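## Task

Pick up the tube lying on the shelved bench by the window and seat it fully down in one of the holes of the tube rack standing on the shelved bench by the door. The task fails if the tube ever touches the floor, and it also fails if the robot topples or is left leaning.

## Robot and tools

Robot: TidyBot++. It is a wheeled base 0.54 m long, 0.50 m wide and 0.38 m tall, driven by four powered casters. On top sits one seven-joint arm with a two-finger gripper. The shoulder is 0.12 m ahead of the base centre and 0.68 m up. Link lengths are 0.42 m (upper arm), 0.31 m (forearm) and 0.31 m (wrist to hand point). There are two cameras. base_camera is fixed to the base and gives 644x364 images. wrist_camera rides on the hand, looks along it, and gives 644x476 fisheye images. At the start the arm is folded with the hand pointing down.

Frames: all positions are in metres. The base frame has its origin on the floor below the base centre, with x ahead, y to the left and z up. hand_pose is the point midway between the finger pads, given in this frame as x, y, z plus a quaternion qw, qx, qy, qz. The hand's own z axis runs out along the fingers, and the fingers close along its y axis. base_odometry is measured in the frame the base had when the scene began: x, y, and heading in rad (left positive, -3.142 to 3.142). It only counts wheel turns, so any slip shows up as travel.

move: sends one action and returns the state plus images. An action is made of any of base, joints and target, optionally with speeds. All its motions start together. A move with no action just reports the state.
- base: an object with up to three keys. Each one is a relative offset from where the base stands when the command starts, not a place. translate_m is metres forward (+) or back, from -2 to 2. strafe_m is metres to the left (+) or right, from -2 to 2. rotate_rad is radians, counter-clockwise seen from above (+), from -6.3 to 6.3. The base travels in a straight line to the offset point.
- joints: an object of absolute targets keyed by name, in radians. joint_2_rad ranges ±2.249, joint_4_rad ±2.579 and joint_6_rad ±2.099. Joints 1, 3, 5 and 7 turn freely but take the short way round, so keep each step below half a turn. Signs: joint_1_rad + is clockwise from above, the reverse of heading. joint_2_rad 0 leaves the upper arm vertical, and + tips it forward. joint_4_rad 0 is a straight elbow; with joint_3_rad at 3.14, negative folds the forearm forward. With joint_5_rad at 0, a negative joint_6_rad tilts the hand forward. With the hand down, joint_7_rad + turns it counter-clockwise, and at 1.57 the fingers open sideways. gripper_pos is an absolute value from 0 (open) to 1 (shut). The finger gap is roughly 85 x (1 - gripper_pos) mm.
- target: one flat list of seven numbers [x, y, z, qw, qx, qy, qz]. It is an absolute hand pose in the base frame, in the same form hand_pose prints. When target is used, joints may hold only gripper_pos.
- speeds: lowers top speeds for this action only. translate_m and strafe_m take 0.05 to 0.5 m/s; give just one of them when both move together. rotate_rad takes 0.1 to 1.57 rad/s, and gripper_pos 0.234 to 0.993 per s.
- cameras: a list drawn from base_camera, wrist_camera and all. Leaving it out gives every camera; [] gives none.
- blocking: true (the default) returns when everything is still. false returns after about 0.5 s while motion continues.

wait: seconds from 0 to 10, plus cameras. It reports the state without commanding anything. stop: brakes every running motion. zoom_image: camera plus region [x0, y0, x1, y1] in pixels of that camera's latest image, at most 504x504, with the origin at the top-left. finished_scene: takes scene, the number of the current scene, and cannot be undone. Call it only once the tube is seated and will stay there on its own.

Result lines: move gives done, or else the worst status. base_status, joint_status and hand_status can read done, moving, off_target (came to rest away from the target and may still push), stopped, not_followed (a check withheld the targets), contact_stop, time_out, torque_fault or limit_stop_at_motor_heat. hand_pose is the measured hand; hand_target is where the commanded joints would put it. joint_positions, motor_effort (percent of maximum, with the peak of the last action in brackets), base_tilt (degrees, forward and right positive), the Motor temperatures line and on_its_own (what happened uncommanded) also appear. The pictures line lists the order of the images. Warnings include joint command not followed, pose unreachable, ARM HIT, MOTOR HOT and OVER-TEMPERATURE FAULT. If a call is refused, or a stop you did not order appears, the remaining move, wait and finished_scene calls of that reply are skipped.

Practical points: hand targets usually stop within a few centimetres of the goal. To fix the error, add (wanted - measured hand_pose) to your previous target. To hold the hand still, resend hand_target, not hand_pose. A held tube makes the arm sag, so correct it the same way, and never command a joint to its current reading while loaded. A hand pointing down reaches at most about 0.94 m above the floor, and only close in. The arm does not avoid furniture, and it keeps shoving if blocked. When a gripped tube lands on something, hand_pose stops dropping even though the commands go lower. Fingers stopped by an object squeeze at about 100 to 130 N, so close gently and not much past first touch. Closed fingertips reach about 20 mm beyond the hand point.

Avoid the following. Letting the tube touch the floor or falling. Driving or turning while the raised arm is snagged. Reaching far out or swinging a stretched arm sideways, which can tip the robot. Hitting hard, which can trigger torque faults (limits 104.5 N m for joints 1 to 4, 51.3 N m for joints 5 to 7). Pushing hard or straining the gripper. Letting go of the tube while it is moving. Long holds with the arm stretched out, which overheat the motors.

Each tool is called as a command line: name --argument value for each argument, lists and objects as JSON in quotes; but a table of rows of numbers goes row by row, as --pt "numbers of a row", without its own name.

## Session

move

Scene clock: 0.00 s.
Motor temperatures (°C): [40 41 44 43 48 46 53]
base_odometry: x=+0.000 y=+0.000 heading=+0.000
base_tilt: forward=+0.0 right=+0.3
base_status: not commanded
joint_positions: joint_1_rad=+0.050 joint_2_rad=-0.317 joint_3_rad=+3.183 joint_4_rad=-2.526 joint_5_rad=+0.035 joint_6_rad=-0.825 joint_7_rad=+1.551 gripper_pos=+0.000
joint_status: not commanded
motor_effort: joint_1_rad=+0 joint_2_rad=-2 joint_3_rad=+0 joint_4_rad=+12 joint_5_rad=+1 joint_6_rad=+3 joint_7_rad=+0
hand_pose: x=+0.2731 y=-0.0192 z=+0.5848 quat_wxyz=(+0.009, +0.998, -0.044, +0.053) (m; base frame)
hand_target: x=+0.2727 y=-0.0191 z=+0.5846 quat_wxyz=(+0.009, +0.998, -0.044, +0.053) (m; base frame)
hand_status: not commanded
pictures: base_camera, wrist_camera
camera_calibration:
wrist_camera: T_world_to_cam=[[-0.175584, -0.981448, 0.077008, -0.0169879], [-0.98377, 0.171985, -0.0511569, 0.350352], [0.0369636, -0.0847405, -0.995717, 0.707949], [0, 0, 0, 1]] pos_world=[0.315515, -0.0169361, 0.724148]

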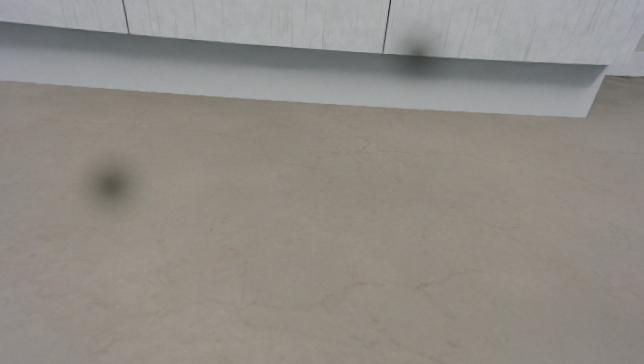

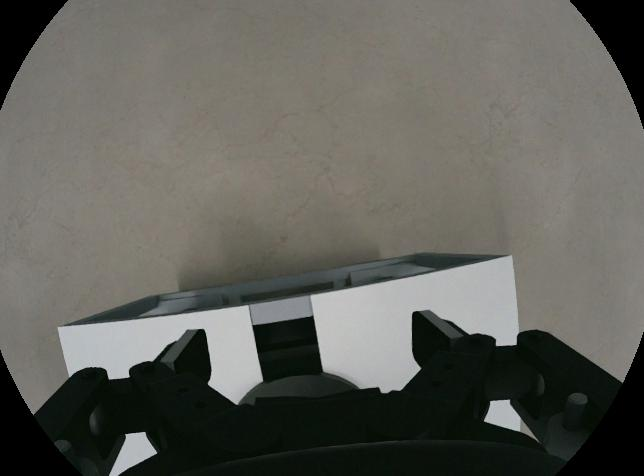

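move --joints '{"joint_1_rad":-0.017,"joint_3_rad":3.125,"joint_5_rad":0,"joint_6_rad":0.4,"joint_7_rad":1.57}' --cameras '["wrist_camera"]'

move --base '{"rotate_rad":1.3}' --cameras '["wrist_camera"]'

Scene clock: 2.40 s.
Motor temperatures (°C): [40 41 44 43 48 47 53]
move: done
base_odometry: x=+0.000 y=+0.000 heading=+0.000
base_tilt: forward=+0.0 right=+0.3
base_status: not commanded
joint_positions: joint_1_rad=+0.003 joint_2_rad=-0.317 joint_3_rad=+3.148 joint_4_rad=-2.526 joint_5_rad=+0.034 joint_6_rad=+0.310 joint_7_rad=+1.551 gripper_pos=+0.000
joint_status: all done
motor_effort: joint_1_rad=+0(1) joint_2_rad=-6(6) joint_3_rad=+0(2) joint_4_rad=+16(16) joint_5_rad=+1(2) joint_6_rad=+10(11) joint_7_rad=+0(1)
hand_pose: x=+0.5350 y=+0.0003 z=+0.7936 quat_wxyz=(+0.001, +0.813, +0.004, +0.582) (m; base frame)
hand_target: x=+0.5422 y=+0.0159 z=+0.8200 quat_wxyz=(-0.008, +0.787, +0.014, +0.617) (m; base frame)
hand_status: not commanded
pictures: wrist_camera
camera_calibration:
wrist_camera: T_world_to_cam=[[-0.0914413, -0.994725, -0.0464848, 0.0850352], [-0.375586, 0.0776837, -0.923526, 0.982282], [0.922266, -0.0669895, -0.380708, -0.0539777], [0, 0, 0, 1]] pos_world=[0.426488, 0.00466339, 0.890566]

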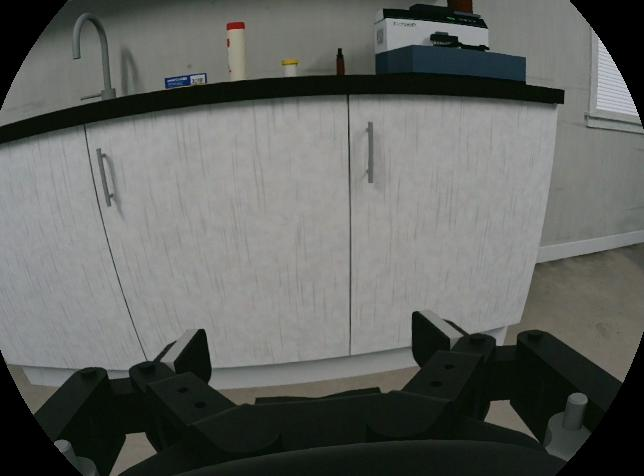

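Scene clock: 4.53 s.
Motor temperatures (°C): [40 41 44 43 48 47 53]
move: done
base_odometry: x=+0.000 y=+0.000 heading=+1.300
base_tilt: forward=+0.0 right=+0.2
base_status: done
joint_positions: joint_1_rad=-0.003 joint_2_rad=-0.317 joint_3_rad=+3.141 joint_4_rad=-2.526 joint_5_rad=+0.034 joint_6_rad=+0.310 joint_7_rad=+1.551 gripper_pos=+0.000
joint_status: not commanded
motor_effort: joint_1_rad=+0(1) joint_2_rad=-6(7) joint_3_rad=+1(2) joint_4_rad=+16(16) joint_5_rad=+1(1) joint_6_rad=+10(11) joint_7_rad=+0(1)
hand_pose: x=+0.5350 y=+0.0059 z=+0.7937 quat_wxyz=(-0.002, +0.813, +0.009, +0.582) (m; base frame)
hand_target: x=+0.5422 y=+0.0159 z=+0.8200 quat_wxyz=(-0.008, +0.787, +0.014, +0.617) (m; base frame)
hand_status: not commanded
pictures: wrist_camera
camera_calibration:
wrist_camera: T_world_to_cam=[[-0.0788349, -0.995892, -0.0445435, 0.0822665], [-0.376246, 0.0711021, -0.923788, 0.982471], [0.92316, -0.0560674, -0.380306, -0.0543662], [0, 0, 0, 1]] pos_world=[0.426325, 0.00902461, 0.890583]

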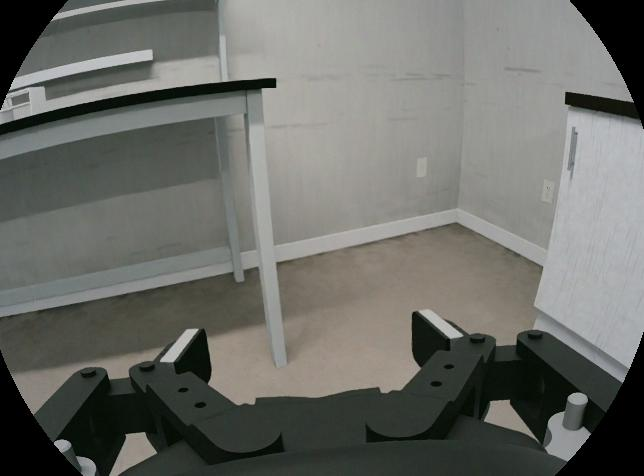

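move --base '{"rotate_rad":-2.7}' --joints '{"joint_2_rad":0.0,"joint_4_rad":-1.2,"joint_6_rad":-0.9,"joint_7_rad":1.57,"joint_5_rad":0,"joint_1_rad":-0.017,"joint_3_rad":3.125}' --cameras '["wrist_camera"]'

Scene clock: 8.40 s.
Motor temperatures (°C): [40 41 44 43 48 47 53]
move: done
base_odometry: x=+0.000 y=+0.000 heading=-1.400
base_tilt: forward=+0.1 right=+0.3
base_status: done
joint_positions: joint_1_rad=-0.011 joint_2_rad=-0.040 joint_3_rad=+3.132 joint_4_rad=-1.242 joint_5_rad=+0.033 joint_6_rad=-0.819 joint_7_rad=+1.551 gripper_pos=+0.000
joint_status: all done
motor_effort: joint_1_rad=+0(3) joint_2_rad=-16(20) joint_3_rad=+0(4) joint_4_rad=+18(19) joint_5_rad=+1(2) joint_6_rad=+10(12) joint_7_rad=+0(1)
hand_pose: x=+0.6757 y=+0.0055 z=+1.0796 quat_wxyz=(+0.006, +0.847, +0.004, +0.531) (m; base frame)
hand_target: x=+0.6802 y=+0.0202 z=+1.0593 quat_wxyz=(-0.009, +0.867, +0.014, +0.498) (m; base frame)
hand_status: not commanded
pictures: wrist_camera
camera_calibration:
wrist_camera: T_world_to_cam=[[-0.101101, -0.99449, -0.0277141, 0.102622], [-0.484683, 0.0735628, -0.871591, 1.31647], [0.868827, -0.0746866, -0.48945, 0.0791066], [0, 0, 0, 1]] pos_world=[0.579718, 0.0111213, 1.18899]

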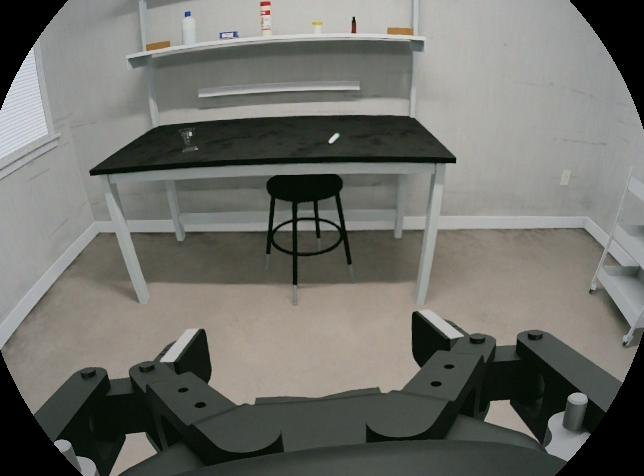

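zoom_image --camera "wrist_camera" --region '[280, 100, 400, 180]'

Scaled by 4.200.

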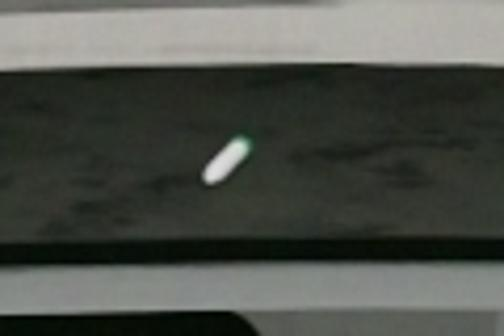

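move --base '{"translate_m":1.17,"strafe_m":-0.106,"rotate_rad":-0.114}' --joints '{"joint_2_rad":0.1,"joint_4_rad":-0.9,"joint_6_rad":-1.3,"joint_5_rad":-0.04,"gripper_pos":0.45}'

Scene clock: 14.93 s.
Motor temperatures (°C): [40 41 44 43 48 47 53]
move: done
base_odometry: x=+0.095 y=-1.171 heading=-1.514
base_tilt: forward=+0.0 right=+0.3
base_status: done
joint_positions: joint_1_rad=-0.011 joint_2_rad=+0.067 joint_3_rad=+3.131 joint_4_rad=-0.939 joint_5_rad=-0.002 joint_6_rad=-1.222 joint_7_rad=+1.551 gripper_pos=+0.451
joint_status: all done
motor_effort: joint_1_rad=+0(2) joint_2_rad=-18(21) joint_3_rad=+0(3) joint_4_rad=+16(19) joint_5_rad=+1(2) joint_6_rad=+9(11) joint_7_rad=+0(1)
hand_pose: x=+0.6587 y=+0.0134 z=+1.0800 quat_wxyz=(-0.011, +0.897, +0.001, +0.441) (m; base frame)
hand_target: x=+0.6566 y=+0.0307 z=+1.0632 quat_wxyz=(-0.028, +0.912, +0.018, +0.408) (m; base frame)
hand_status: not commanded
pictures: base_camera, wrist_camera
camera_calibration:
wrist_camera: T_world_to_cam=[[-0.0967627, -0.994596, -0.0376399, 0.116639], [-0.65345, 0.0920078, -0.751357, 1.28906], [0.75076, -0.0481076, -0.658821, 0.354981], [0, 0, 0, 1]] pos_world=[0.587119, 0.0144819, 1.20681]

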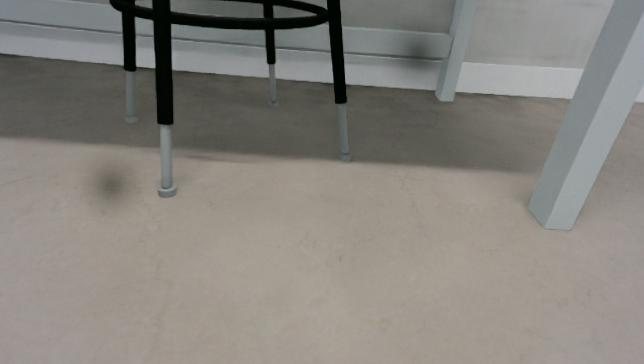

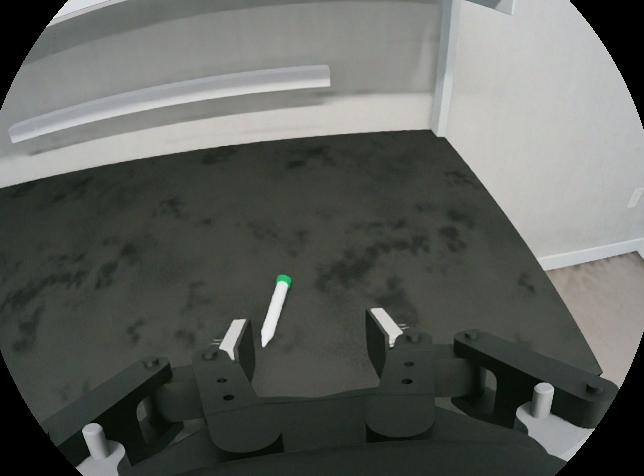

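move --base '{"translate_m":0.33,"strafe_m":0.039}' --joints '{"joint_2_rad":0.41,"joint_4_rad":-0.72,"joint_6_rad":-1.946,"joint_7_rad":1.26}'

Scene clock: 20.17 s.
Motor temperatures (°C): [40 41 44 43 48 47 53]
move: done
base_odometry: x=+0.152 y=-1.499 heading=-1.515
base_tilt: forward=+0.0 right=+0.2
base_status: done
joint_positions: joint_1_rad=-0.011 joint_2_rad=+0.386 joint_3_rad=+3.131 joint_4_rad=-0.759 joint_5_rad=-0.003 joint_6_rad=-1.873 joint_7_rad=+1.296 gripper_pos=+0.451
joint_status: all done
motor_effort: joint_1_rad=+0(0) joint_2_rad=-26(32) joint_3_rad=+0(1) joint_4_rad=+14(17) joint_5_rad=+0(2) joint_6_rad=+3(10) joint_7_rad=+0(1)
hand_pose: x=+0.6019 y=+0.0115 z=+0.8923 quat_wxyz=(-0.012, +0.990, -0.126, +0.060) (m; base frame)
hand_target: x=+0.5905 y=+0.0267 z=+0.8916 quat_wxyz=(-0.027, +0.991, -0.131, +0.029) (m; base frame)
hand_status: not commanded
pictures: base_camera, wrist_camera
camera_calibration:
wrist_camera: T_world_to_cam=[[-0.333341, -0.942508, 0.0237288, 0.189149], [-0.94174, 0.331662, -0.0559124, 0.661322], [0.0448279, -0.0409843, -0.998154, 1.00149], [0, 0, 0, 1]] pos_world=[0.64095, -0.0000156522, 1.03213]

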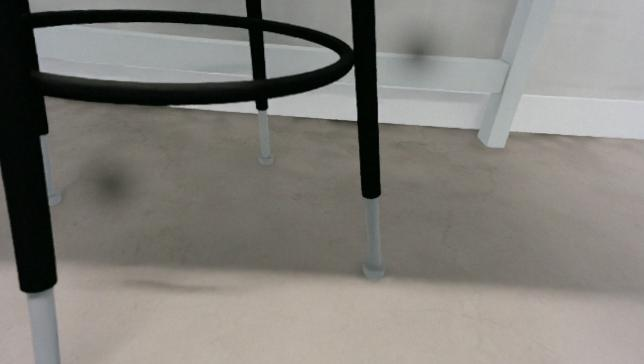

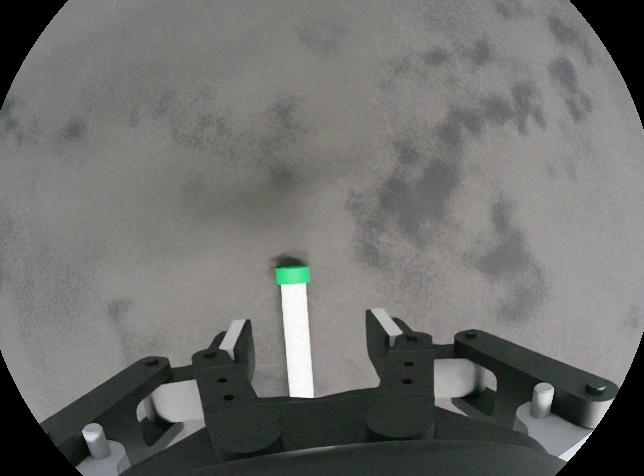

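move --base '{"strafe_m":0.009}' --joints '{"joint_2_rad":0.315,"joint_4_rad":-1.16,"joint_6_rad":-1.43,"joint_7_rad":1.41}' --cameras '["wrist_camera"]'

Scene clock: 23.57 s.
Motor temperatures (°C): [40 41 44 43 48 47 53]
move: done
base_odometry: x=+0.161 y=-1.498 heading=-1.515
base_tilt: forward=+0.0 right=+0.2
base_status: done
joint_positions: joint_1_rad=-0.014 joint_2_rad=+0.344 joint_3_rad=+3.131 joint_4_rad=-1.123 joint_5_rad=-0.006 joint_6_rad=-1.510 joint_7_rad=+1.374 gripper_pos=+0.451
joint_status: all done
motor_effort: joint_1_rad=+0(3) joint_2_rad=-26(28) joint_3_rad=-1(2) joint_4_rad=+15(17) joint_5_rad=+1(2) joint_6_rad=+3(4) joint_7_rad=+0(1)
hand_pose: x=+0.6244 y=+0.0149 z=+0.8033 quat_wxyz=(-0.014, +0.993, -0.086, +0.081) (m; base frame)
hand_target: x=+0.6343 y=+0.0299 z=+0.8097 quat_wxyz=(-0.034, +0.991, -0.064, +0.115) (m; base frame)
hand_status: not commanded
pictures: wrist_camera
camera_calibration:
wrist_camera: T_world_to_cam=[[-0.25837, -0.965878, 0.0180084, 0.160088], [-0.96181, 0.255448, -0.0983222, 0.724132], [0.090367, -0.0427242, -0.994992, 0.880775], [0, 0, 0, 1]] pos_world=[0.658246, 0.00727823, 0.944679]

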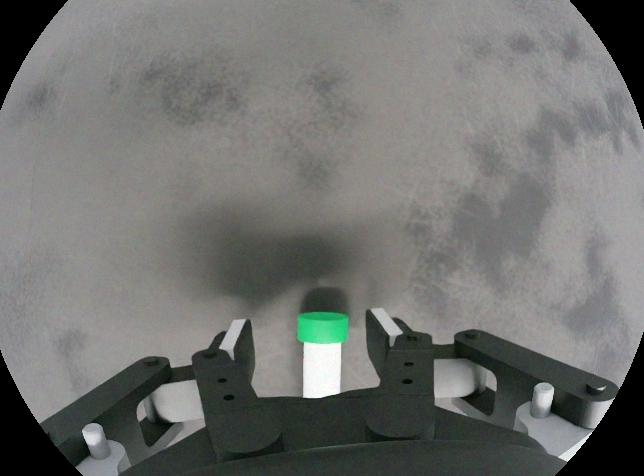

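move --base '{"translate_m":-0.023,"strafe_m":-0.005}' --joints '{"gripper_pos":0.6}' --speeds '{"gripper_pos":0.234}' --cameras '["wrist_camera"]'

Scene clock: 25.00 s.
Motor temperatures (°C): [40 41 44 43 48 47 53]
move: done
base_odometry: x=+0.155 y=-1.476 heading=-1.515
base_tilt: forward=+0.0 right=+0.2
base_status: done
joint_positions: joint_1_rad=-0.014 joint_2_rad=+0.330 joint_3_rad=+3.131 joint_4_rad=-1.126 joint_5_rad=-0.007 joint_6_rad=-1.504 joint_7_rad=+1.375 gripper_pos=+0.599
joint_status: all done
motor_effort: joint_1_rad=+0(1) joint_2_rad=-25(29) joint_3_rad=+0(1) joint_4_rad=+15(16) joint_5_rad=+0(1) joint_6_rad=+3(4) joint_7_rad=+0(1)
hand_pose: x=+0.6238 y=+0.0149 z=+0.8097 quat_wxyz=(-0.015, +0.992, -0.086, +0.090) (m; base frame)
hand_target: x=+0.6343 y=+0.0299 z=+0.8097 quat_wxyz=(-0.034, +0.991, -0.064, +0.115) (m; base frame)
hand_status: not commanded
pictures: wrist_camera
camera_calibration:
wrist_camera: T_world_to_cam=[[-0.258236, -0.965992, 0.0131449, 0.16375], [-0.960062, 0.255087, -0.114941, 0.736549], [0.107679, -0.0423018, -0.993285, 0.875075], [0, 0, 0, 1]] pos_world=[0.655192, 0.00731411, 0.951706]

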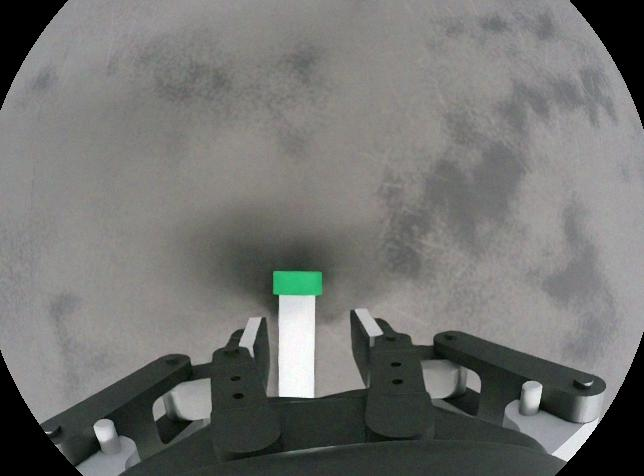

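move --base '{"strafe_m":0.005}' --joints '{"joint_2_rad":0.365,"gripper_pos":0.72}' --speeds '{"gripper_pos":0.234}' --cameras '["wrist_camera"]'

move --joints '{"gripper_pos":0.83}' --speeds '{"gripper_pos":0.234}' --cameras '["wrist_camera"]'

Scene clock: 26.80 s.
Motor temperatures (°C): [40 41 44 43 48 47 53]
move: done
base_odometry: x=+0.160 y=-1.475 heading=-1.515
base_tilt: forward=+0.0 right=+0.3
base_status: done
joint_positions: joint_1_rad=-0.014 joint_2_rad=+0.331 joint_3_rad=+3.131 joint_4_rad=-1.126 joint_5_rad=-0.008 joint_6_rad=-1.504 joint_7_rad=+1.375 gripper_pos=+0.718
joint_status: all done
motor_effort: joint_1_rad=+0(3) joint_2_rad=-26(27) joint_3_rad=+0(2) joint_4_rad=+15(16) joint_5_rad=+1(2) joint_6_rad=+3(4) joint_7_rad=+0(1)
hand_pose: x=+0.6239 y=+0.0160 z=+0.8093 quat_wxyz=(-0.016, +0.992, -0.085, +0.089) (m; base frame)
hand_target: x=+0.6401 y=+0.0300 z=+0.7838 quat_wxyz=(-0.032, +0.993, -0.065, +0.090) (m; base frame)
hand_status: not commanded
pictures: wrist_camera
camera_calibration:
wrist_camera: T_world_to_cam=[[-0.256851, -0.96638, 0.011724, 0.165114], [-0.960529, 0.253918, -0.11362, 0.735541], [0.106823, -0.0404446, -0.993455, 0.875319], [0, 0, 0, 1]] pos_world=[0.655414, 0.00819769, 0.951227]

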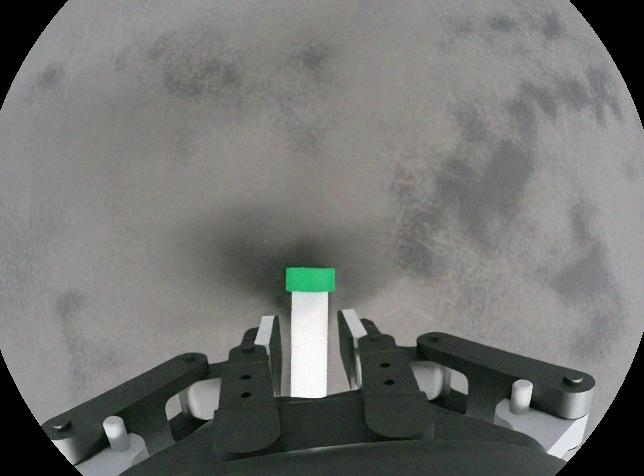

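Scene clock: 27.60 s.
Motor temperatures (°C): [40 41 44 43 48 47 53]
move: done
base_odometry: x=+0.160 y=-1.475 heading=-1.515
base_tilt: forward=+0.0 right=+0.2
base_status: not commanded
joint_positions: joint_1_rad=-0.014 joint_2_rad=+0.331 joint_3_rad=+3.131 joint_4_rad=-1.126 joint_5_rad=-0.008 joint_6_rad=-1.504 joint_7_rad=+1.375 gripper_pos=+0.830
joint_status: all done
motor_effort: joint_1_rad=+0(0) joint_2_rad=-25(26) joint_3_rad=-1(1) joint_4_rad=+15(15) joint_5_rad=+1(1) joint_6_rad=+3(4) joint_7_rad=+0(0)
hand_pose: x=+0.6239 y=+0.0160 z=+0.8093 quat_wxyz=(-0.016, +0.992, -0.085, +0.089) (m; base frame)
hand_target: x=+0.6401 y=+0.0300 z=+0.7838 quat_wxyz=(-0.032, +0.993, -0.065, +0.090) (m; base frame)
hand_status: not commanded
pictures: wrist_camera
camera_calibration:
wrist_camera: T_world_to_cam=[[-0.256793, -0.966395, 0.0117343, 0.16507], [-0.960544, 0.253859, -0.113623, 0.735554], [0.106826, -0.0404491, -0.993455, 0.875317], [0, 0, 0, 1]] pos_world=[0.655414, 0.00820114, 0.951227]

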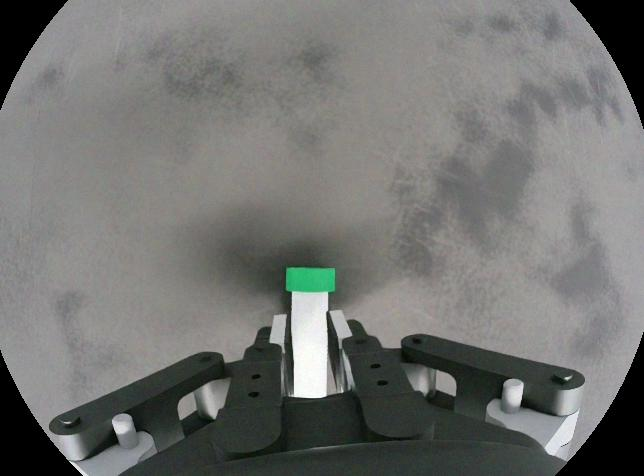

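move --joints '{"gripper_pos":0.7}' --cameras '[]'

move --joints '{"joint_2_rad":0.405}' --cameras '["wrist_camera"]'

Scene clock: 28.97 s.
Motor temperatures (°C): [40 41 44 43 48 47 53]
move: done
base_odometry: x=+0.160 y=-1.475 heading=-1.515
base_tilt: forward=+0.1 right=+0.3
base_status: not commanded
joint_positions: joint_1_rad=-0.014 joint_2_rad=+0.331 joint_3_rad=+3.131 joint_4_rad=-1.126 joint_5_rad=-0.008 joint_6_rad=-1.504 joint_7_rad=+1.375 gripper_pos=+0.698
joint_status: all done
motor_effort: joint_1_rad=+0(0) joint_2_rad=-25(26) joint_3_rad=-1(1) joint_4_rad=+15(16) joint_5_rad=+1(1) joint_6_rad=+3(4) joint_7_rad=+0(0)
hand_pose: x=+0.6239 y=+0.0160 z=+0.8093 quat_wxyz=(-0.016, +0.992, -0.085, +0.089) (m; base frame)
hand_target: x=+0.6401 y=+0.0300 z=+0.7838 quat_wxyz=(-0.032, +0.993, -0.065, +0.090) (m; base frame)
hand_status: not commanded
pictures: none
No camera images: "cameras" was empty.

Scene clock: 29.70 s.
Motor temperatures (°C): [40 41 44 43 48 47 53]
move: done
base_odometry: x=+0.160 y=-1.475 heading=-1.515
base_tilt: forward=+0.0 right=+0.3
base_status: not commanded
joint_positions: joint_1_rad=-0.014 joint_2_rad=+0.355 joint_3_rad=+3.131 joint_4_rad=-1.127 joint_5_rad=-0.008 joint_6_rad=-1.504 joint_7_rad=+1.375 gripper_pos=+0.698
joint_status: all done
motor_effort: joint_1_rad=+0(0) joint_2_rad=-26(27) joint_3_rad=-1(1) joint_4_rad=+15(16) joint_5_rad=+1(1) joint_6_rad=+3(4) joint_7_rad=+0(0)
hand_pose: x=+0.6263 y=+0.0161 z=+0.7969 quat_wxyz=(-0.015, +0.993, -0.085, +0.077) (m; base frame)
hand_target: x=+0.6437 y=+0.0301 z=+0.7628 quat_wxyz=(-0.030, +0.995, -0.066, +0.071) (m; base frame)
hand_status: not commanded
pictures: wrist_camera
camera_calibration:
wrist_camera: T_world_to_cam=[[-0.256414, -0.966391, 0.0184669, 0.160282], [-0.963071, 0.253817, -0.0898373, 0.719146], [0.0821307, -0.0408206, -0.995785, 0.880065], [0, 0, 0, 1]] pos_world=[0.661406, 0.0082882, 0.938002]

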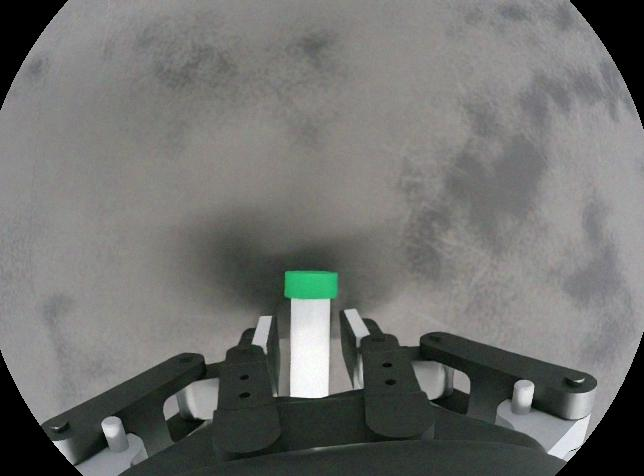

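move --joints '{"joint_2_rad":0.417}' --cameras '[]'

move --joints '{"gripper_pos":0.83}' --speeds '{"gripper_pos":0.234}' --cameras '["wrist_camera"]'

move --joints '{"gripper_pos":0.85}' --speeds '{"gripper_pos":0.234}' --cameras '[]'

Scene clock: 30.67 s.
Motor temperatures (°C): [40 41 44 43 48 47 53]
move: done
base_odometry: x=+0.160 y=-1.475 heading=-1.515
base_tilt: forward=+0.0 right=+0.2
base_status: not commanded
joint_positions: joint_1_rad=-0.014 joint_2_rad=+0.361 joint_3_rad=+3.131 joint_4_rad=-1.127 joint_5_rad=-0.008 joint_6_rad=-1.504 joint_7_rad=+1.375 gripper_pos=+0.698
joint_status: all done
motor_effort: joint_1_rad=+0(0) joint_2_rad=-26(27) joint_3_rad=+0(1) joint_4_rad=+15(15) joint_5_rad=+1(1) joint_6_rad=+2(3) joint_7_rad=+0(0)
hand_pose: x=+0.6271 y=+0.0161 z=+0.7935 quat_wxyz=(-0.014, +0.994, -0.085, +0.074) (m; base frame)
hand_target: x=+0.6447 y=+0.0301 z=+0.7565 quat_wxyz=(-0.030, +0.995, -0.066, +0.065) (m; base frame)
hand_status: not commanded
pictures: none
No camera images: "cameras" was empty.

Scene clock: 31.53 s.
Motor temperatures (°C): [40 41 44 43 48 47 53]
move: done
base_odometry: x=+0.160 y=-1.475 heading=-1.515
base_tilt: forward=+0.0 right=+0.2
base_status: not commanded
joint_positions: joint_1_rad=-0.014 joint_2_rad=+0.361 joint_3_rad=+3.131 joint_4_rad=-1.127 joint_5_rad=-0.008 joint_6_rad=-1.504 joint_7_rad=+1.375 gripper_pos=+0.822
joint_status: all done
motor_effort: joint_1_rad=+0(0) joint_2_rad=-25(26) joint_3_rad=+0(1) joint_4_rad=+14(15) joint_5_rad=+1(1) joint_6_rad=+3(3) joint_7_rad=+0(1)
hand_pose: x=+0.6271 y=+0.0161 z=+0.7935 quat_wxyz=(-0.014, +0.994, -0.085, +0.074) (m; base frame)
hand_target: x=+0.6447 y=+0.0301 z=+0.7565 quat_wxyz=(-0.030, +0.995, -0.066, +0.065) (m; base frame)
hand_status: not commanded
pictures: wrist_camera
camera_calibration:
wrist_camera: T_world_to_cam=[[-0.256228, -0.966404, 0.020263, 0.159005], [-0.963659, 0.25375, -0.0834955, 0.714901], [0.0755486, -0.0409205, -0.996302, 0.881199], [0, 0, 0, 1]] pos_world=[0.663089, 0.00831603, 0.93441]

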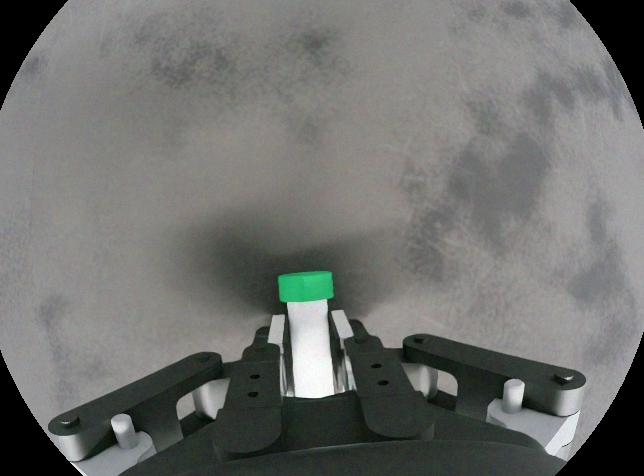

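Scene clock: 31.93 s.
Motor temperatures (°C): [40 41 44 43 48 47 53]
move: done
base_odometry: x=+0.160 y=-1.475 heading=-1.515
base_tilt: forward=+0.0 right=+0.2
base_status: not commanded
joint_positions: joint_1_rad=-0.014 joint_2_rad=+0.361 joint_3_rad=+3.131 joint_4_rad=-1.127 joint_5_rad=-0.008 joint_6_rad=-1.504 joint_7_rad=+1.375 gripper_pos=+0.837
joint_status: all done
motor_effort: joint_1_rad=+0(0) joint_2_rad=-23(25) joint_3_rad=-1(1) joint_4_rad=+13(14) joint_5_rad=+1(1) joint_6_rad=+3(3) joint_7_rad=+0(0)
hand_pose: x=+0.6271 y=+0.0161 z=+0.7935 quat_wxyz=(-0.014, +0.994, -0.085, +0.074) (m; base frame)
hand_target: x=+0.6447 y=+0.0301 z=+0.7565 quat_wxyz=(-0.030, +0.995, -0.066, +0.065) (m; base frame)
hand_status: not commanded
pictures: none
No camera images: "cameras" was empty.

move --joints '{"joint_2_rad":0.15}' --cameras '["wrist_camera"]'

move --base '{"translate_m":-0.55}' --cameras '[]'

move --base '{"translate_m":-0.5,"rotate_rad":3.0}' --joints '{"joint_1_rad":-0.017,"joint_2_rad":0.0,"joint_4_rad":-1.98,"joint_6_rad":0.5,"joint_7_rad":1.58}' --cameras '["wrist_camera"]'

Scene clock: 36.77 s.
Motor temperatures (°C): [40 41 44 43 48 47 53]
move: done
base_odometry: x=+0.160 y=-1.475 heading=-1.515
base_tilt: forward=+0.0 right=+0.2
base_status: not commanded
joint_positions: joint_1_rad=-0.014 joint_2_rad=+0.153 joint_3_rad=+3.131 joint_4_rad=-1.135 joint_5_rad=-0.008 joint_6_rad=-1.503 joint_7_rad=+1.375 gripper_pos=+0.839
joint_status: all done
motor_effort: joint_1_rad=+0(0) joint_2_rad=-20(30) joint_3_rad=-1(1) joint_4_rad=+16(17) joint_5_rad=+1(1) joint_6_rad=+5(6) joint_7_rad=+0(1)
hand_pose: x=+0.5916 y=+0.0155 z=+0.8931 quat_wxyz=(-0.024, +0.981, -0.084, +0.173) (m; base frame)
hand_target: x=+0.6063 y=+0.0294 z=+0.8927 quat_wxyz=(-0.040, +0.978, -0.061, +0.196) (m; base frame)
hand_status: not commanded
pictures: wrist_camera
camera_calibration:
wrist_camera: T_world_to_cam=[[-0.254773, -0.966404, -0.033956, 0.194937], [-0.927727, 0.254181, -0.27334, 0.837394], [0.272788, -0.0381379, -0.961318, 0.835089], [0, 0, 0, 1]] pos_world=[0.598735, 0.00738706, 1.0383]

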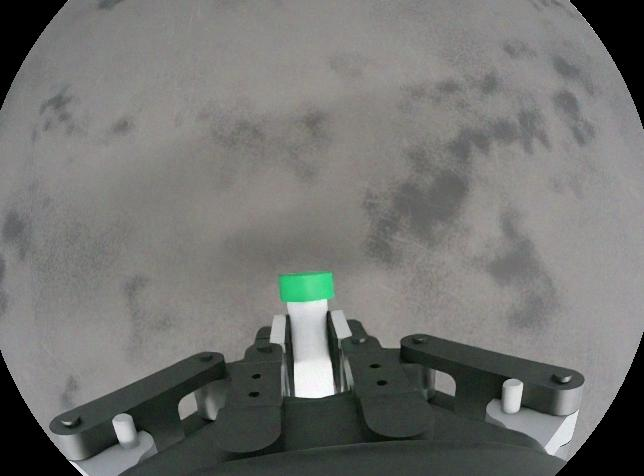

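Scene clock: 39.23 s.
Motor temperatures (°C): [40 41 44 43 48 47 53]
move: done
base_odometry: x=+0.129 y=-0.926 heading=-1.515
base_tilt: forward=+0.0 right=+0.3
base_status: done
joint_positions: joint_1_rad=-0.014 joint_2_rad=+0.151 joint_3_rad=+3.131 joint_4_rad=-1.135 joint_5_rad=-0.008 joint_6_rad=-1.503 joint_7_rad=+1.375 gripper_pos=+0.839
joint_status: not commanded
motor_effort: joint_1_rad=+0(1) joint_2_rad=-20(26) joint_3_rad=-1(1) joint_4_rad=+15(17) joint_5_rad=+0(2) joint_6_rad=+5(6) joint_7_rad=+0(1)
hand_pose: x=+0.5912 y=+0.0156 z=+0.8942 quat_wxyz=(-0.024, +0.981, -0.084, +0.174) (m; base frame)
hand_target: x=+0.6063 y=+0.0294 z=+0.8927 quat_wxyz=(-0.040, +0.978, -0.061, +0.196) (m; base frame)
hand_status: not commanded
pictures: none
No camera images: "cameras" was empty.

Scene clock: 42.90 s.
Motor temperatures (°C): [40 41 44 43 48 47 53]
move: done
base_odometry: x=+0.101 y=-0.427 heading=+1.484
base_tilt: forward=+0.0 right=+0.3
base_status: done
joint_positions: joint_1_rad=-0.022 joint_2_rad=+0.029 joint_3_rad=+3.124 joint_4_rad=-1.939 joint_5_rad=-0.010 joint_6_rad=+0.405 joint_7_rad=+1.545 gripper_pos=+0.839
joint_status: all done
motor_effort: joint_1_rad=+0(3) joint_2_rad=-19(26) joint_3_rad=-1(3) joint_4_rad=+18(19) joint_5_rad=+0(1) joint_6_rad=+10(11) joint_7_rad=+0(1)
hand_pose: x=+0.7315 y=+0.0239 z=+0.9833 quat_wxyz=(-0.025, +0.704, +0.000, +0.709) (m; base frame)
hand_target: x=+0.7170 y=+0.0155 z=+1.0056 quat_wxyz=(-0.015, +0.674, -0.004, +0.738) (m; base frame)
hand_status: not commanded
pictures: wrist_camera
camera_calibration:
wrist_camera: T_world_to_cam=[[-0.0376616, -0.992381, -0.117308, 0.165548], [-0.0532959, 0.119219, -0.991437, 1.05941], [0.997868, -0.0310871, -0.0573798, -0.535463], [0, 0, 0, 1]] pos_world=[0.597019, 0.0213385, 1.03903]

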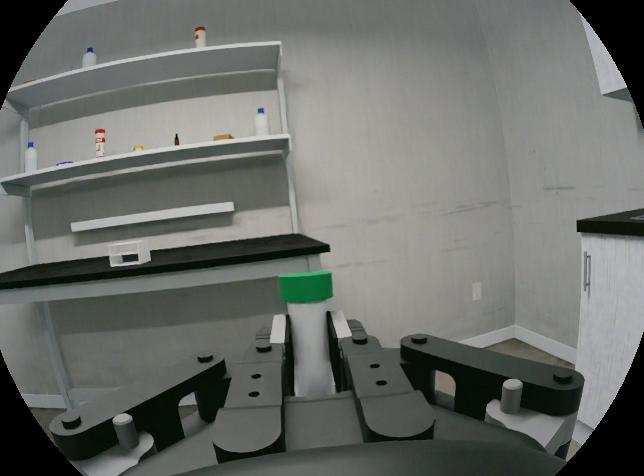

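move --base '{"translate_m":1.05,"strafe_m":0.74,"rotate_rad":-0.015}' --joints '{"joint_2_rad":0.05,"joint_4_rad":-1.0,"joint_6_rad":-1.25}'

Scene clock: 47.60 s.
Motor temperatures (°C): [40 41 44 43 48 47 53]
move: done
base_odometry: x=-0.546 y=+0.683 heading=+1.470
base_tilt: forward=+0.0 right=+0.2
base_status: done
joint_positions: joint_1_rad=-0.017 joint_2_rad=+0.023 joint_3_rad=+3.125 joint_4_rad=-1.041 joint_5_rad=-0.011 joint_6_rad=-1.171 joint_7_rad=+1.545 gripper_pos=+0.839
joint_status: all done
motor_effort: joint_1_rad=+0(3) joint_2_rad=-17(22) joint_3_rad=+0(4) joint_4_rad=+17(21) joint_5_rad=+0(2) joint_6_rad=+8(11) joint_7_rad=+0(1)
hand_pose: x=+0.6479 y=+0.0218 z=+1.0632 quat_wxyz=(-0.018, +0.899, +0.004, +0.437) (m; base frame)
hand_target: x=+0.6438 y=+0.0305 z=+1.0513 quat_wxyz=(-0.025, +0.912, +0.021, +0.408) (m; base frame)
hand_status: not commanded
pictures: base_camera, wrist_camera
camera_calibration:
wrist_camera: T_world_to_cam=[[-0.0852685, -0.995196, -0.0481011, 0.126979], [-0.660509, 0.0926049, -0.745085, 1.2665], [0.74596, -0.0317611, -0.665232, 0.362001], [0, 0, 0, 1]] pos_world=[0.577322, 0.0205827, 1.19057]

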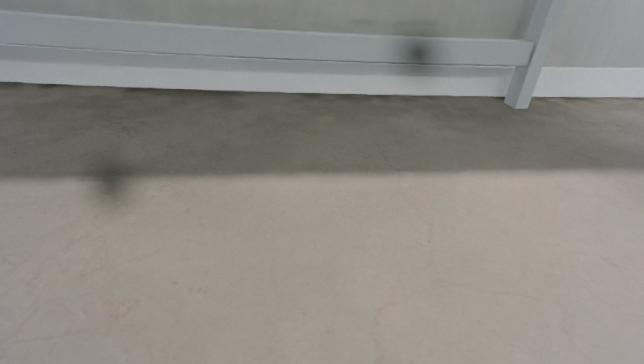

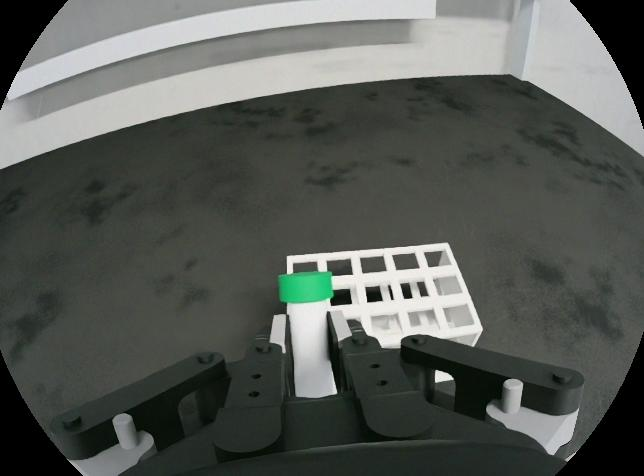

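move --base '{"translate_m":-0.3}'

Scene clock: 51.03 s.
Motor temperatures (°C): [40 41 44 43 48 47 53]
move: done
base_odometry: x=-0.576 y=+0.385 heading=+1.470
base_tilt: forward=+0.0 right=+0.2
base_status: done
joint_positions: joint_1_rad=-0.017 joint_2_rad=+0.025 joint_3_rad=+3.125 joint_4_rad=-1.038 joint_5_rad=-0.011 joint_6_rad=-1.175 joint_7_rad=+1.545 gripper_pos=+0.839
joint_status: not commanded
motor_effort: joint_1_rad=+0(1) joint_2_rad=-17(20) joint_3_rad=+0(1) joint_4_rad=+16(17) joint_5_rad=+0(2) joint_6_rad=+8(10) joint_7_rad=+0(1)
hand_pose: x=+0.6478 y=+0.0219 z=+1.0626 quat_wxyz=(-0.018, +0.900, +0.004, +0.436) (m; base frame)
hand_target: x=+0.6438 y=+0.0305 z=+1.0513 quat_wxyz=(-0.025, +0.912, +0.021, +0.408) (m; base frame)
hand_status: not commanded
pictures: base_camera, wrist_camera
camera_calibration:
wrist_camera: T_world_to_cam=[[-0.0852222, -0.995215, -0.0477905, 0.126634], [-0.662925, 0.0924445, -0.742957, 1.26533], [0.74382, -0.0316349, -0.667631, 0.365556], [0, 0, 0, 1]] pos_world=[0.577703, 0.0206191, 1.1902]

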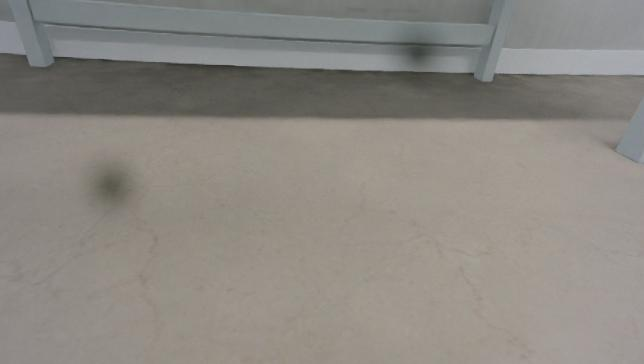

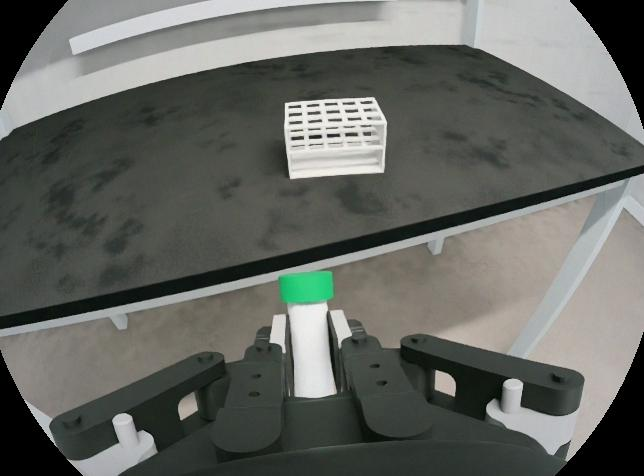

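zoom_image --camera "wrist_camera" --region '[270, 80, 400, 190]'

Scaled by 3.877.

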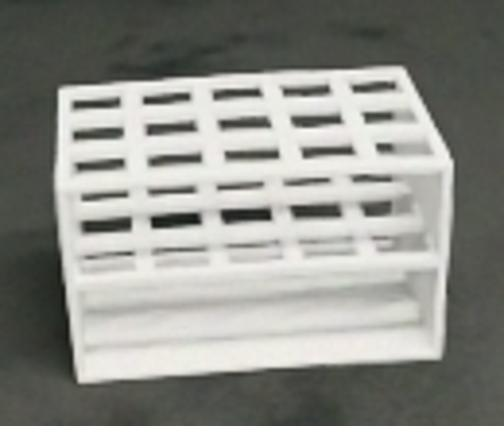

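move --base '{"strafe_m":-0.052}' --joints '{"joint_2_rad":-0.045,"joint_4_rad":-1.585,"joint_6_rad":0.045,"joint_7_rad":1.61}' --cameras '["wrist_camera"]'

Scene clock: 56.17 s.
Motor temperatures (°C): [40 41 44 43 48 47 53]
move: done
base_odometry: x=-0.524 y=+0.379 heading=+1.470
base_tilt: forward=+0.0 right=+0.3
base_status: done
joint_positions: joint_1_rad=-0.016 joint_2_rad=-0.017 joint_3_rad=+3.125 joint_4_rad=-1.545 joint_5_rad=-0.012 joint_6_rad=-0.052 joint_7_rad=+1.574 gripper_pos=+0.839
joint_status: all done
motor_effort: joint_1_rad=+0(2) joint_2_rad=-18(21) joint_3_rad=+1(2) joint_4_rad=+19(20) joint_5_rad=+1(2) joint_6_rad=+10(12) joint_7_rad=+0(1)
hand_pose: x=+0.7365 y=+0.0215 z=+1.1134 quat_wxyz=(-0.014, +0.710, +0.009, +0.704) (m; base frame)
hand_target: x=+0.7241 y=+0.0214 z=+1.1354 quat_wxyz=(-0.012, +0.680, +0.011, +0.733) (m; base frame)
hand_status: not commanded
pictures: wrist_camera
camera_calibration:
wrist_camera: T_world_to_cam=[[-0.0416606, -0.995253, -0.0879509, 0.148873], [-0.0686421, 0.0906704, -0.993513, 1.2032], [0.996771, -0.0353532, -0.0720937, -0.515771], [0, 0, 0, 1]] pos_world=[0.602898, 0.0208376, 1.1713]

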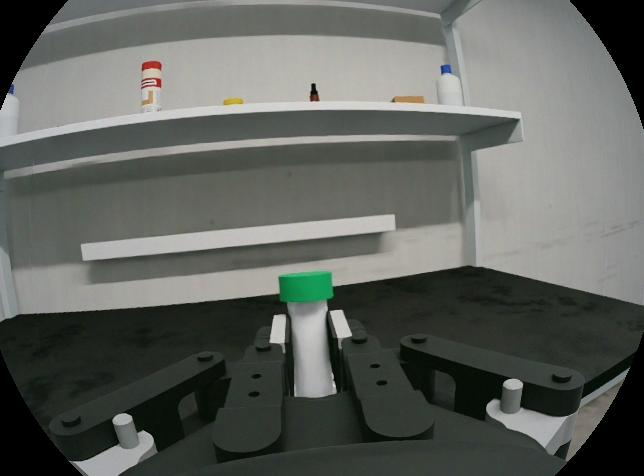

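move --base '{"translate_m":0.2555,"strafe_m":0.0025}' --cameras '["wrist_camera"]'

move --joints '{"joint_2_rad":0.02,"joint_4_rad":-1.68,"joint_6_rad":0.15}' --cameras '["wrist_camera"]'

Scene clock: 58.47 s.
Motor temperatures (°C): [40 41 44 43 48 47 53]
move: done
base_odometry: x=-0.501 y=+0.634 heading=+1.469
base_tilt: forward=+0.1 right=+0.2
base_status: done
joint_positions: joint_1_rad=-0.016 joint_2_rad=-0.032 joint_3_rad=+3.125 joint_4_rad=-1.546 joint_5_rad=-0.012 joint_6_rad=-0.047 joint_7_rad=+1.575 gripper_pos=+0.839
joint_status: not commanded
motor_effort: joint_1_rad=+0(1) joint_2_rad=-18(22) joint_3_rad=+1(1) joint_4_rad=+19(20) joint_5_rad=+1(1) joint_6_rad=+11(12) joint_7_rad=+0(1)
hand_pose: x=+0.7302 y=+0.0214 z=+1.1231 quat_wxyz=(-0.014, +0.704, +0.009, +0.710) (m; base frame)
hand_target: x=+0.7241 y=+0.0214 z=+1.1354 quat_wxyz=(-0.012, +0.680, +0.011, +0.733) (m; base frame)
hand_status: not commanded
pictures: wrist_camera
camera_calibration:
wrist_camera: T_world_to_cam=[[-0.0400758, -0.995267, -0.0885334, 0.148841], [-0.0500497, 0.0904929, -0.994639, 1.20013], [0.997942, -0.0354299, -0.0534394, -0.530551], [0, 0, 0, 1]] pos_world=[0.595491, 0.0207362, 1.17852]

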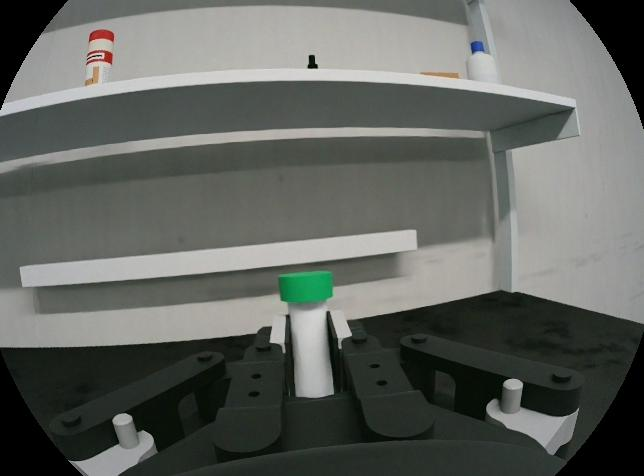

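Scene clock: 59.40 s.
Motor temperatures (°C): [40 41 44 43 48 47 53]
move: done
base_odometry: x=-0.501 y=+0.634 heading=+1.469
base_tilt: forward=+0.0 right=+0.3
base_status: not commanded
joint_positions: joint_1_rad=-0.016 joint_2_rad=-0.016 joint_3_rad=+3.125 joint_4_rad=-1.643 joint_5_rad=-0.012 joint_6_rad=+0.057 joint_7_rad=+1.575 gripper_pos=+0.839
joint_status: all done
motor_effort: joint_1_rad=+0(0) joint_2_rad=-18(20) joint_3_rad=+0(1) joint_4_rad=+18(20) joint_5_rad=+0(2) joint_6_rad=+10(11) joint_7_rad=+0(1)
hand_pose: x=+0.7368 y=+0.0211 z=+1.0851 quat_wxyz=(-0.014, +0.707, +0.009, +0.707) (m; base frame)
hand_target: x=+0.7498 y=+0.0205 z=+1.0685 quat_wxyz=(-0.010, +0.700, +0.009, +0.714) (m; base frame)
hand_status: not commanded
pictures: wrist_camera
camera_calibration:
wrist_camera: T_world_to_cam=[[-0.0420611, -0.995225, -0.0880807, 0.146434], [-0.0587374, 0.0904693, -0.994166, 1.16861], [0.997387, -0.036642, -0.0622621, -0.529188], [0, 0, 0, 1]] pos_world=[0.602605, 0.0206201, 1.14175]

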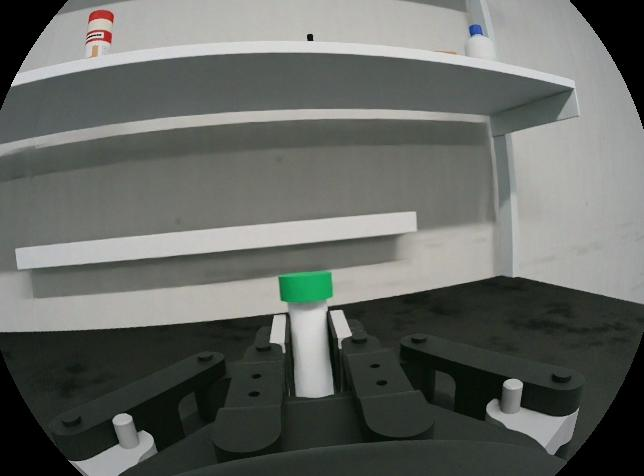

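move --joints '{"joint_2_rad":0.025,"joint_4_rad":-1.74,"joint_6_rad":0.205}' --cameras '["wrist_camera"]'

Scene clock: 60.53 s.
Motor temperatures (°C): [40 41 44 43 48 47 53]
move: done
base_odometry: x=-0.501 y=+0.634 heading=+1.469
base_tilt: forward=+0.0 right=+0.3
base_status: not commanded
joint_positions: joint_1_rad=-0.016 joint_2_rad=-0.016 joint_3_rad=+3.125 joint_4_rad=-1.684 joint_5_rad=-0.012 joint_6_rad=+0.136 joint_7_rad=+1.575 gripper_pos=+0.839
joint_status: all done
motor_effort: joint_1_rad=+0(0) joint_2_rad=-16(18) joint_3_rad=+0(1) joint_4_rad=+16(19) joint_5_rad=+1(2) joint_6_rad=+8(11) joint_7_rad=+0(1)
hand_pose: x=+0.7356 y=+0.0208 z=+1.0842 quat_wxyz=(-0.014, +0.693, +0.008, +0.721) (m; base frame)
hand_target: x=+0.7487 y=+0.0198 z=+1.0451 quat_wxyz=(-0.009, +0.703, +0.009, +0.711) (m; base frame)
hand_status: not commanded
pictures: wrist_camera
camera_calibration:
wrist_camera: T_world_to_cam=[[-0.0395704, -0.995091, -0.0907128, 0.146996], [-0.0208749, 0.0915874, -0.995578, 1.14129], [0.998999, -0.0375018, -0.0243965, -0.570279], [0, 0, 0, 1]] pos_world=[0.599349, 0.0203601, 1.13567]

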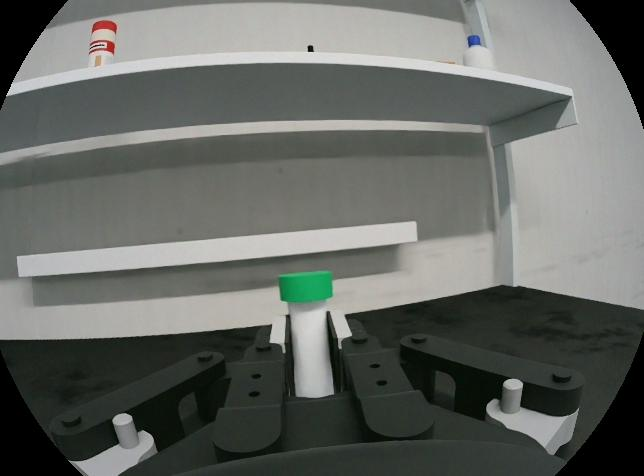

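move --joints '{"joint_2_rad":0.05,"joint_4_rad":-1.75,"joint_6_rad":0.17}' --cameras '["wrist_camera"]'

Scene clock: 61.73 s.
Motor temperatures (°C): [40 41 44 43 48 47 53]
move: off_target
base_odometry: x=-0.501 y=+0.634 heading=+1.469
base_tilt: forward=+0.0 right=+0.3
base_status: not commanded
joint_positions: joint_1_rad=-0.016 joint_2_rad=-0.016 joint_3_rad=+3.125 joint_4_rad=-1.685 joint_5_rad=-0.012 joint_6_rad=+0.137 joint_7_rad=+1.575 gripper_pos=+0.839
joint_status: joint_4_rad off_target (ended at -1.685, target -1.750); the others done
motor_effort: joint_1_rad=+0(0) joint_2_rad=-12(16) joint_3_rad=+0(1) joint_4_rad=+13(17) joint_5_rad=+1(2) joint_6_rad=+4(9) joint_7_rad=+0(0)
hand_pose: x=+0.7358 y=+0.0208 z=+1.0834 quat_wxyz=(-0.014, +0.693, +0.008, +0.720) (m; base frame)
hand_target: x=+0.7564 y=+0.0204 z=+1.0122 quat_wxyz=(-0.009, +0.728, +0.010, +0.686) (m; base frame)
hand_status: not commanded
pictures: wrist_camera
camera_calibration:
wrist_camera: T_world_to_cam=[[-0.0396355, -0.995096, -0.0906253, 0.146886], [-0.0213769, 0.0915203, -0.995574, 1.1409], [0.998986, -0.0375228, -0.0248995, -0.569973], [0, 0, 0, 1]] pos_world=[0.599605, 0.0203638, 1.13497]

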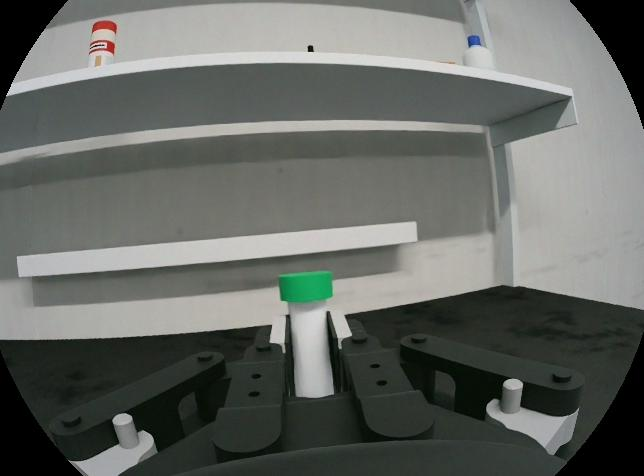

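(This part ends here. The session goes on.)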